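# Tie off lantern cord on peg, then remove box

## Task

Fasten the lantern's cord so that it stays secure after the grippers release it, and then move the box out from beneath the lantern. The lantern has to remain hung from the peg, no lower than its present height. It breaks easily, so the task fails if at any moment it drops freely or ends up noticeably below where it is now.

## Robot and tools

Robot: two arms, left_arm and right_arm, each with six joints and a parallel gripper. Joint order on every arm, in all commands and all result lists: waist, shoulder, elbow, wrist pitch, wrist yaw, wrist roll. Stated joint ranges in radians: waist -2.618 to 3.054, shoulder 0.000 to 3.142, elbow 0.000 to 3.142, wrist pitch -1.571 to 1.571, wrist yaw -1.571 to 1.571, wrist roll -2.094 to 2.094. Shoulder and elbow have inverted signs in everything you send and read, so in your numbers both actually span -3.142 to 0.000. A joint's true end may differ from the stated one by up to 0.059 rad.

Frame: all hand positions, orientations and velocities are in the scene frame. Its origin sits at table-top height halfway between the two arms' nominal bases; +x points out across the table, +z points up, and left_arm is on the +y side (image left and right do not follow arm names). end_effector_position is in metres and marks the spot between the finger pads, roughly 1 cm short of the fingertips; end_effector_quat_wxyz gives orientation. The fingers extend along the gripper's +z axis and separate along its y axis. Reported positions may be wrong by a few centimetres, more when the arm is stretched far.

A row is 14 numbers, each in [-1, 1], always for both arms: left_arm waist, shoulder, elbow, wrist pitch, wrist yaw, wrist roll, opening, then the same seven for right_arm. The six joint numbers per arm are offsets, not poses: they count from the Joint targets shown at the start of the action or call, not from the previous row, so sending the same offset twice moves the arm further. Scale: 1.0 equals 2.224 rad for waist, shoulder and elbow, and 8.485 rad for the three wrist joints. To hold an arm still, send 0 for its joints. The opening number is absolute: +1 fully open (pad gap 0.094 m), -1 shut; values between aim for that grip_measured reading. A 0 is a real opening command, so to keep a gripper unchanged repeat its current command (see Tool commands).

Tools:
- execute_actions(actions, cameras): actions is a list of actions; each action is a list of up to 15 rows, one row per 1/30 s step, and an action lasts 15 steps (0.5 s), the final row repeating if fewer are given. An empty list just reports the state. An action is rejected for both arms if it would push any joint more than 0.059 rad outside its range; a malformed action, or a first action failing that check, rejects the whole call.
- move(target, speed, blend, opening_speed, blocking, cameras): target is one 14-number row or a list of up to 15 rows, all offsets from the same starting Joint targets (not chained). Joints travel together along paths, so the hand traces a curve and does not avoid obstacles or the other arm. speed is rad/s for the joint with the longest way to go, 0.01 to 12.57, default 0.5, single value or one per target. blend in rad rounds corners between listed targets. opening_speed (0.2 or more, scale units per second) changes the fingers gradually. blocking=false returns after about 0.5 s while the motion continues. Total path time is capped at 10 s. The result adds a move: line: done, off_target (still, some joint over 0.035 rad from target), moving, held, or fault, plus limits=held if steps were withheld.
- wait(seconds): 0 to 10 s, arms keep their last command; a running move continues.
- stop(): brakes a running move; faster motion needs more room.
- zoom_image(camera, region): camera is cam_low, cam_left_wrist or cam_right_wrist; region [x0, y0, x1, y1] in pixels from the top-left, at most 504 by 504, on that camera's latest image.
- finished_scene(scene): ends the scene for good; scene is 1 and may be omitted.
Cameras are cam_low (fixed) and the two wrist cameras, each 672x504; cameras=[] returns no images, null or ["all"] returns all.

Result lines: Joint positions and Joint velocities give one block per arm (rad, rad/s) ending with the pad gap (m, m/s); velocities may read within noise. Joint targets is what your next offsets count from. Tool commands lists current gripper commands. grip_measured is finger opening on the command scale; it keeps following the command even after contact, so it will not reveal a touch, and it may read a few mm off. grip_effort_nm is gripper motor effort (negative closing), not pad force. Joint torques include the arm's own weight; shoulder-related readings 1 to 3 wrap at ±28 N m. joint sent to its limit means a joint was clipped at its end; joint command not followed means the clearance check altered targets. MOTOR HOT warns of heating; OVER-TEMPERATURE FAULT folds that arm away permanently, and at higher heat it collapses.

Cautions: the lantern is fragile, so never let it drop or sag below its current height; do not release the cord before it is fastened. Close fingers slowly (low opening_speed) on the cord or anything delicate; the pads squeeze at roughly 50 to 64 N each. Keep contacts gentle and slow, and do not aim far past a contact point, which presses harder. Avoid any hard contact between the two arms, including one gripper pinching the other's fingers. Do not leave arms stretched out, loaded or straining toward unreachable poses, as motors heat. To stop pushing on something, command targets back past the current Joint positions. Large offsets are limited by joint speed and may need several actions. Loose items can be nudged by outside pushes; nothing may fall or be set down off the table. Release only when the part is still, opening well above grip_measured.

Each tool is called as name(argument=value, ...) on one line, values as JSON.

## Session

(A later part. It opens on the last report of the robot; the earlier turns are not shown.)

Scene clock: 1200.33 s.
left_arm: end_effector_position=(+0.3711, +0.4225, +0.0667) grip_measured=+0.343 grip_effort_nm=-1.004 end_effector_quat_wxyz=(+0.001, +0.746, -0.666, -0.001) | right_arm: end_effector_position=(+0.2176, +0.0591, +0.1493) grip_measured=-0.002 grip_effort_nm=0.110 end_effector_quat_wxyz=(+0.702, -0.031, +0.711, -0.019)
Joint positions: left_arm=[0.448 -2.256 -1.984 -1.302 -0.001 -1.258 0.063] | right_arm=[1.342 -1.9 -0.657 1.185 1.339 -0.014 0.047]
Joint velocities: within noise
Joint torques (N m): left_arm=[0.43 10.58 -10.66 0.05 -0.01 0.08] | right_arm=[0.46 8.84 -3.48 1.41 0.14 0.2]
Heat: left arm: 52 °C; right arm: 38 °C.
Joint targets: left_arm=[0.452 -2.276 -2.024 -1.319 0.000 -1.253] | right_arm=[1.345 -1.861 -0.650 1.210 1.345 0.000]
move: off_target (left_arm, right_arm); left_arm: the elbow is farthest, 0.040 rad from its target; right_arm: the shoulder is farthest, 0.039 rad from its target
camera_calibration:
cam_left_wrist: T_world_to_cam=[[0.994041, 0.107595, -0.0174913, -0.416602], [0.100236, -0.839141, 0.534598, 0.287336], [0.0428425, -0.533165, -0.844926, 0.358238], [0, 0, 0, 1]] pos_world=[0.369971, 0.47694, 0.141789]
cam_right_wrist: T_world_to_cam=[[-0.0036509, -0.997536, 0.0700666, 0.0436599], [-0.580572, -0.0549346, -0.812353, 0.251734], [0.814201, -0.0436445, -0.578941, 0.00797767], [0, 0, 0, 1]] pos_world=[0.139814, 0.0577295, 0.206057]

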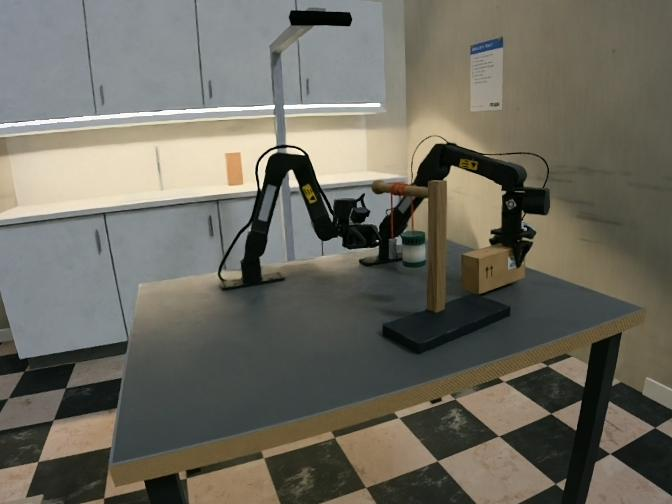

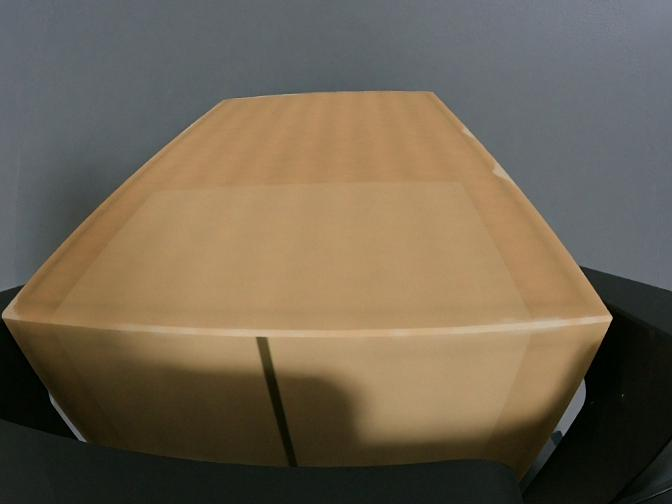

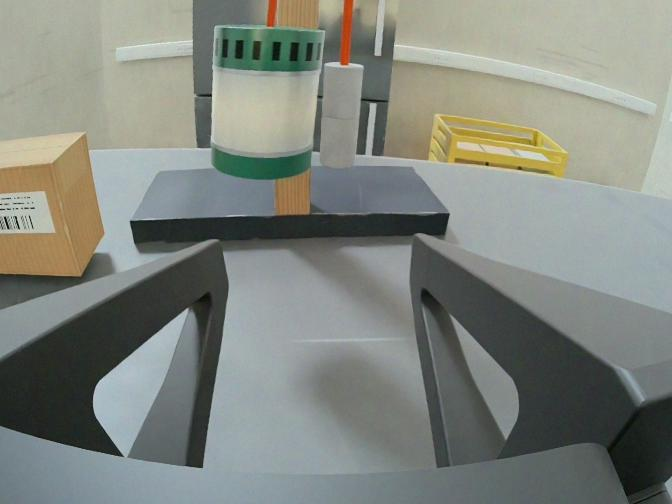

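move(target=[0,0,0.034,0.009,0,0,0.22,0,0,0,0,0,0,0], speed=0.04, cameras=["cam_low","cam_left_wrist"])

zoom_image(camera="cam_low", region=[430, 220, 540, 310])

Scene clock: 1210.10 s.
left_arm: end_effector_position=(+0.3757, +0.4245, +0.0584) grip_measured=+0.343 grip_effort_nm=-1.009 end_effector_quat_wxyz=(-0.009, +0.746, -0.666, +0.003) | right_arm: end_effector_position=(+0.2176, +0.0591, +0.1493) grip_measured=-0.002 grip_effort_nm=0.095 end_effector_quat_wxyz=(+0.702, -0.031, +0.711, -0.019)
Joint positions: left_arm=[0.448 -2.256 -1.951 -1.248 -0.001 -1.257 0.063] | right_arm=[1.342 -1.9 -0.657 1.185 1.339 -0.014 0.047]
Joint velocities: within noise
Joint torques (N m): left_arm=[0.42 10.65 -6.76 0.32 -0.02 0.07] | right_arm=[0.31 8.7 -3.45 1.4 0.08 0.19]
Heat: left arm: 49 °C; right arm: 38 °C.
Joint targets: left_arm=[0.452 -2.276 -1.948 -1.242 0.000 -1.253] | right_arm=[1.345 -1.861 -0.650 1.210 1.345 0.000]
move: off_target (right_arm); right_arm: the shoulder is farthest, 0.039 rad from its target
camera_calibration:
cam_left_wrist: T_world_to_cam=[[0.994309, 0.106493, 0.00307487, -0.422334], [0.0887628, -0.844036, 0.528889, 0.299767], [0.0589182, -0.525606, -0.848685, 0.343157], [0, 0, 0, 1]] pos_world=[0.373104, 0.478355, 0.133987]
Images, in order (width x height): cam_low 672x504, cam_left_wrist 672x504.

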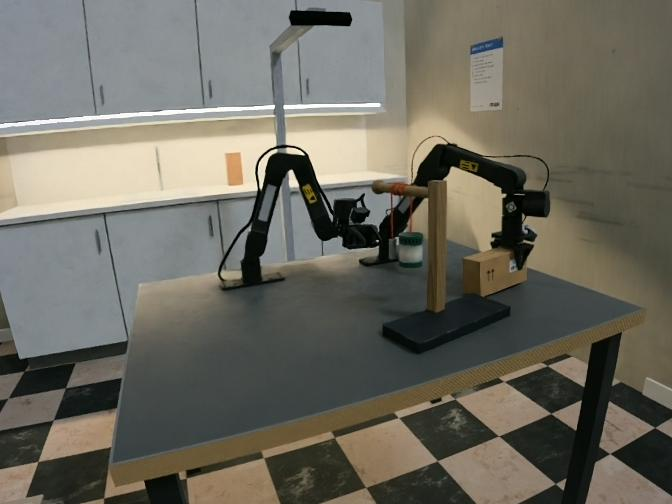

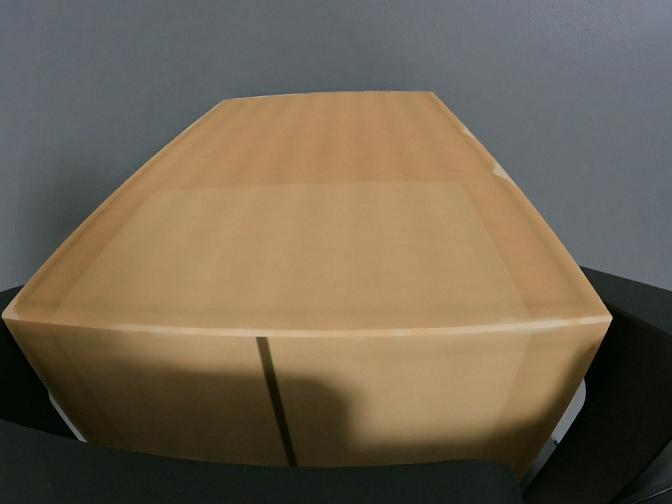

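Scaled by 4.582 from the camera's 672x504 image, which has a finer 960x720 frame.

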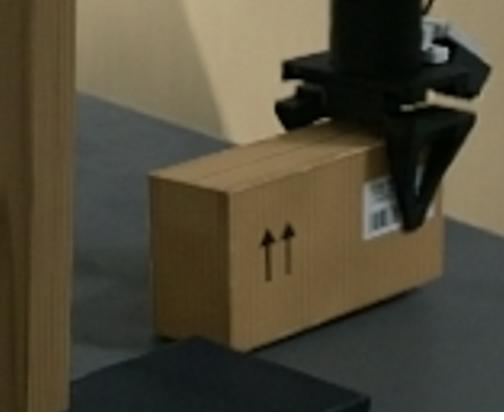

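move(target=[0,0,0.0205,-0.003,0,0,0.22,0,0,0,0,0,0,0], speed=0.04, cameras=["cam_low","cam_left_wrist"])

zoom_image(camera="cam_low", region=[430, 220, 540, 310])

Scene clock: 1220.40 s.
left_arm: end_effector_position=(+0.3687, +0.4198, +0.0502) grip_measured=+0.343 grip_effort_nm=-1.004 end_effector_quat_wxyz=(+0.007, +0.746, -0.666, +0.001) | right_arm: end_effector_position=(+0.2176, +0.0591, +0.1493) grip_measured=-0.002 grip_effort_nm=0.115 end_effector_quat_wxyz=(+0.702, -0.031, +0.711, -0.019)
Joint positions: left_arm=[0.448 -2.256 -1.918 -1.246 0.007 -1.257 0.063] | right_arm=[1.342 -1.9 -0.657 1.185 1.339 -0.014 0.047]
Joint velocities: within noise
Joint torques (N m): left_arm=[0.44 10.59 -5.64 0.02 -0.07 0.08] | right_arm=[0.43 8.81 -3.52 1.42 0.17 0.2]
Heat: left arm: 47 °C; right arm: 38 °C.
Joint targets: left_arm=[0.452 -2.276 -1.903 -1.268 0.000 -1.253] | right_arm=[1.345 -1.861 -0.650 1.210 1.345 0.000]
move: off_target (right_arm); right_arm: the shoulder is farthest, 0.039 rad from its target
camera_calibration:
cam_left_wrist: T_world_to_cam=[[0.994051, 0.106295, -0.0237603, -0.413313], [0.10209, -0.833259, 0.543375, 0.290579], [0.0379597, -0.542568, -0.839154, 0.348454], [0, 0, 0, 1]] pos_world=[0.367961, 0.475121, 0.124693]
Images, in order (width x height): cam_low 672x504, cam_left_wrist 672x504.

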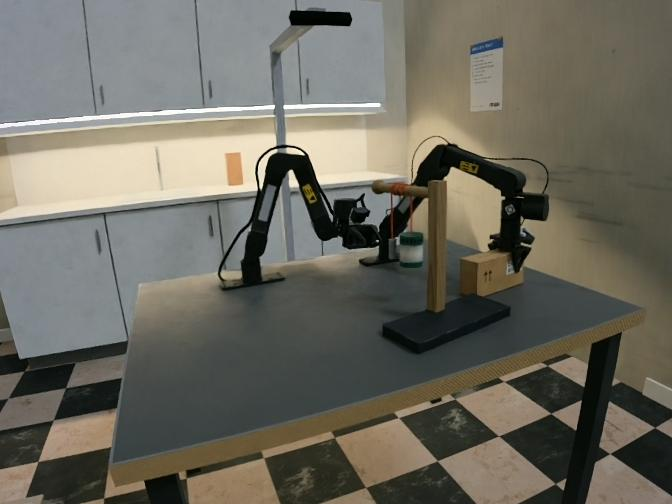

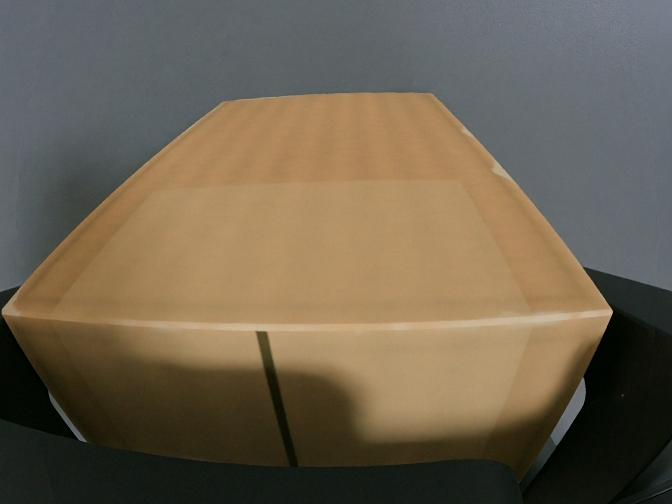

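Scaled by 4.582 from the camera's 672x504 image, which has a finer 960x720 frame.

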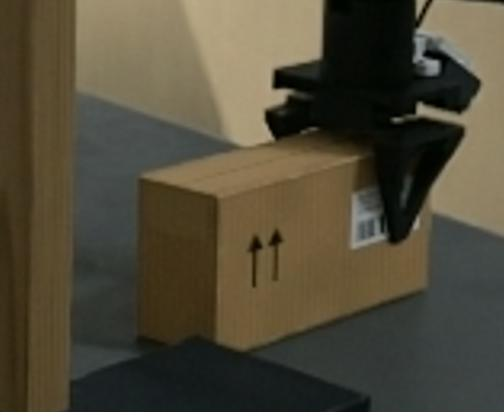

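Settled at z 0.050. Open slowly, then lift out.

move(target=[0,0,0.005,0,0,0,0.9,0,0,0,0,0,0,0], opening_speed=0.3, speed=0.05, cameras=["cam_left_wrist"])

move(target=[0,0.0,-0.18,-0.028,0,0,0.9,0,0,0,0,0,0,0], speed=0.2)

zoom_image(camera="cam_low", region=[370, 170, 540, 320])

Scene clock: 1229.50 s.
left_arm: end_effector_position=(+0.3621, +0.4168, +0.0462) grip_measured=+0.898 grip_effort_nm=0.120 end_effector_quat_wxyz=(+0.019, +0.746, -0.666, -0.005) | right_arm: end_effector_position=(+0.2176, +0.0591, +0.1493) grip_measured=-0.002 grip_effort_nm=0.095 end_effector_quat_wxyz=(+0.702, -0.031, +0.711, -0.019)
Joint positions: left_arm=[0.448 -2.256 -1.902 -1.256 0.007 -1.257 0.089] | right_arm=[1.342 -1.9 -0.657 1.185 1.339 -0.014 0.047]
Joint velocities: within noise
Joint torques (N m): left_arm=[0.38 10.55 -5.98 0.06 -0.08 0.07] | right_arm=[0.24 9.02 -3.63 1.41 0.12 0.21]
Heat: left arm: 46 °C; right arm: 38 °C.
Joint targets: left_arm=[0.452 -2.276 -1.892 -1.268 0.000 -1.253] | right_arm=[1.345 -1.861 -0.650 1.210 1.345 0.000]
move: off_target (right_arm); right_arm: the shoulder is farthest, 0.039 rad from its target
camera_calibration:
cam_left_wrist: T_world_to_cam=[[0.993193, 0.10551, -0.0493528, -0.404726], [0.115204, -0.827184, 0.549995, 0.283363], [0.0172062, -0.551937, -0.833708, 0.354943], [0, 0, 0, 1]] pos_world=[0.363219, 0.473002, 0.120096]
Images, in order (width x height): cam_left_wrist 672x504.

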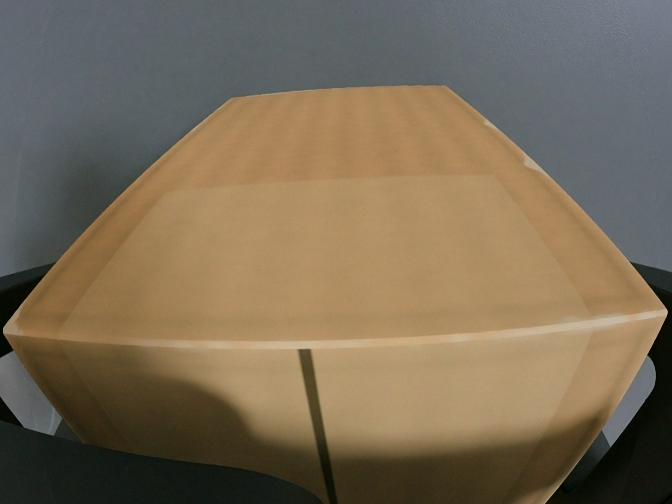

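Scene clock: 1232.07 s.
left_arm: end_effector_position=(+0.3852, +0.4273, +0.1379) grip_measured=+0.898 grip_effort_nm=0.115 end_effector_quat_wxyz=(-0.039, +0.745, -0.666, +0.021) | right_arm: end_effector_position=(+0.2176, +0.0591, +0.1493) grip_measured=-0.002 grip_effort_nm=0.100 end_effector_quat_wxyz=(+0.702, -0.031, +0.711, -0.019)
Joint positions: left_arm=[0.448 -2.256 -2.265 -1.493 0.007 -1.257 0.089] | right_arm=[1.342 -1.9 -0.657 1.185 1.339 -0.014 0.047]
Joint velocities: within noise
Joint torques (N m): left_arm=[0.42 10.56 -9.32 0.27 -0.07 0.06] | right_arm=[0.32 8.95 -3.74 1.39 0.15 0.2]
Heat: left arm: 46 °C; right arm: 38 °C.
Joint targets: left_arm=[0.452 -2.276 -2.292 -1.506 0.000 -1.253] | right_arm=[1.345 -1.861 -0.650 1.210 1.345 0.000]
move: off_target (right_arm); right_arm: the shoulder is farthest, 0.039 rad from its target
camera_calibration:
cam_left_wrist: T_world_to_cam=[[0.991963, 0.104923, 0.0707077, -0.440036], [0.053702, -0.855157, 0.51558, 0.279329], [0.114563, -0.507639, -0.853919, 0.38305], [0, 0, 0, 1]] pos_world=[0.377616, 0.479491, 0.214191]
cam_right_wrist: T_world_to_cam=[[-0.0036509, -0.997536, 0.0700666, 0.0436599], [-0.580572, -0.0549346, -0.812353, 0.251734], [0.814201, -0.0436445, -0.578941, 0.00797767], [0, 0, 0, 1]] pos_world=[0.139814, 0.0577295, 0.206057]

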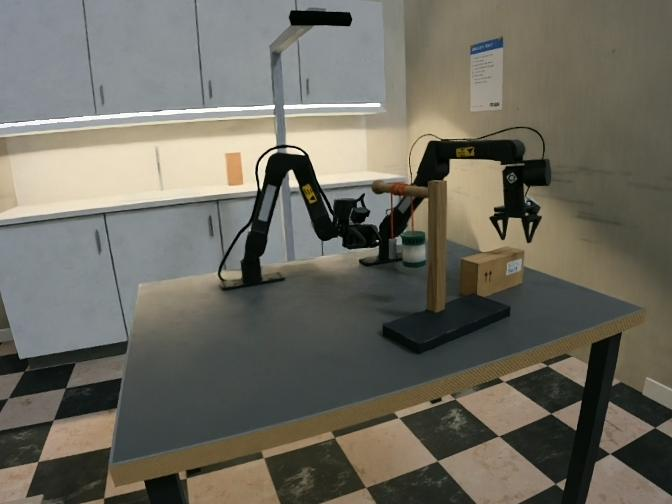

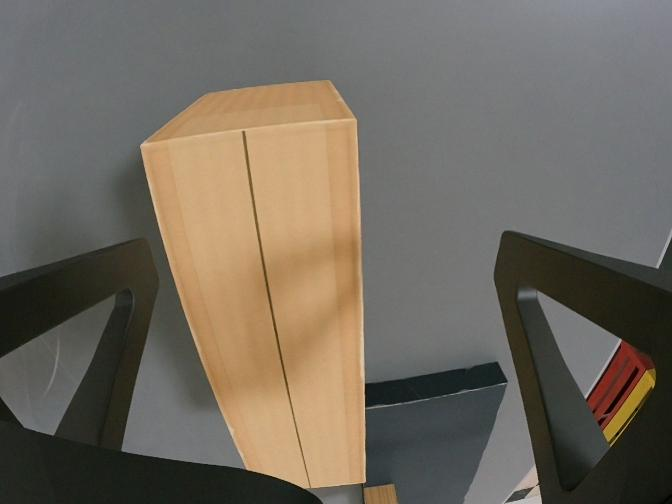

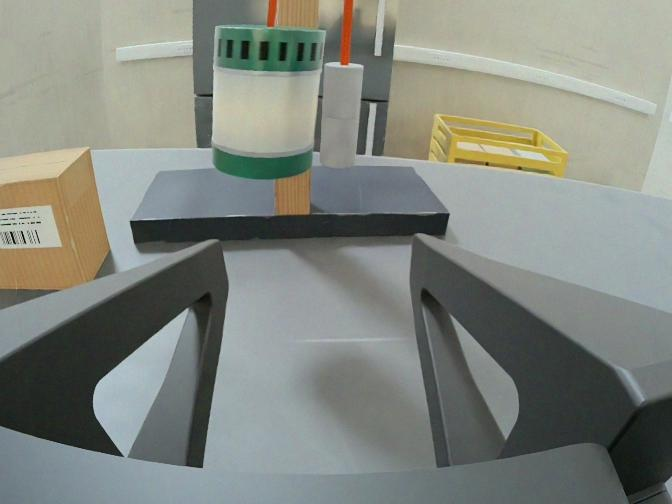

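Scaled by 2.965 from the camera's 672x504 image, which has a finer 960x720 frame.

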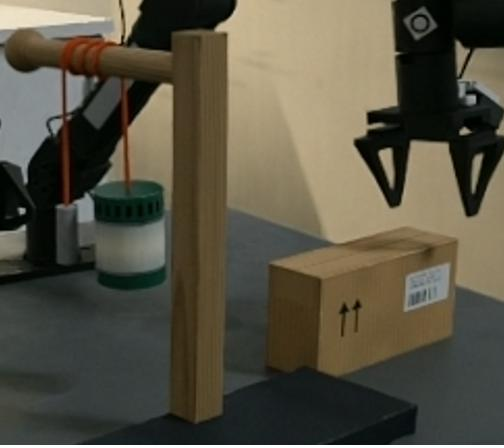

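finished_scene()

The scene is finished: the task was done.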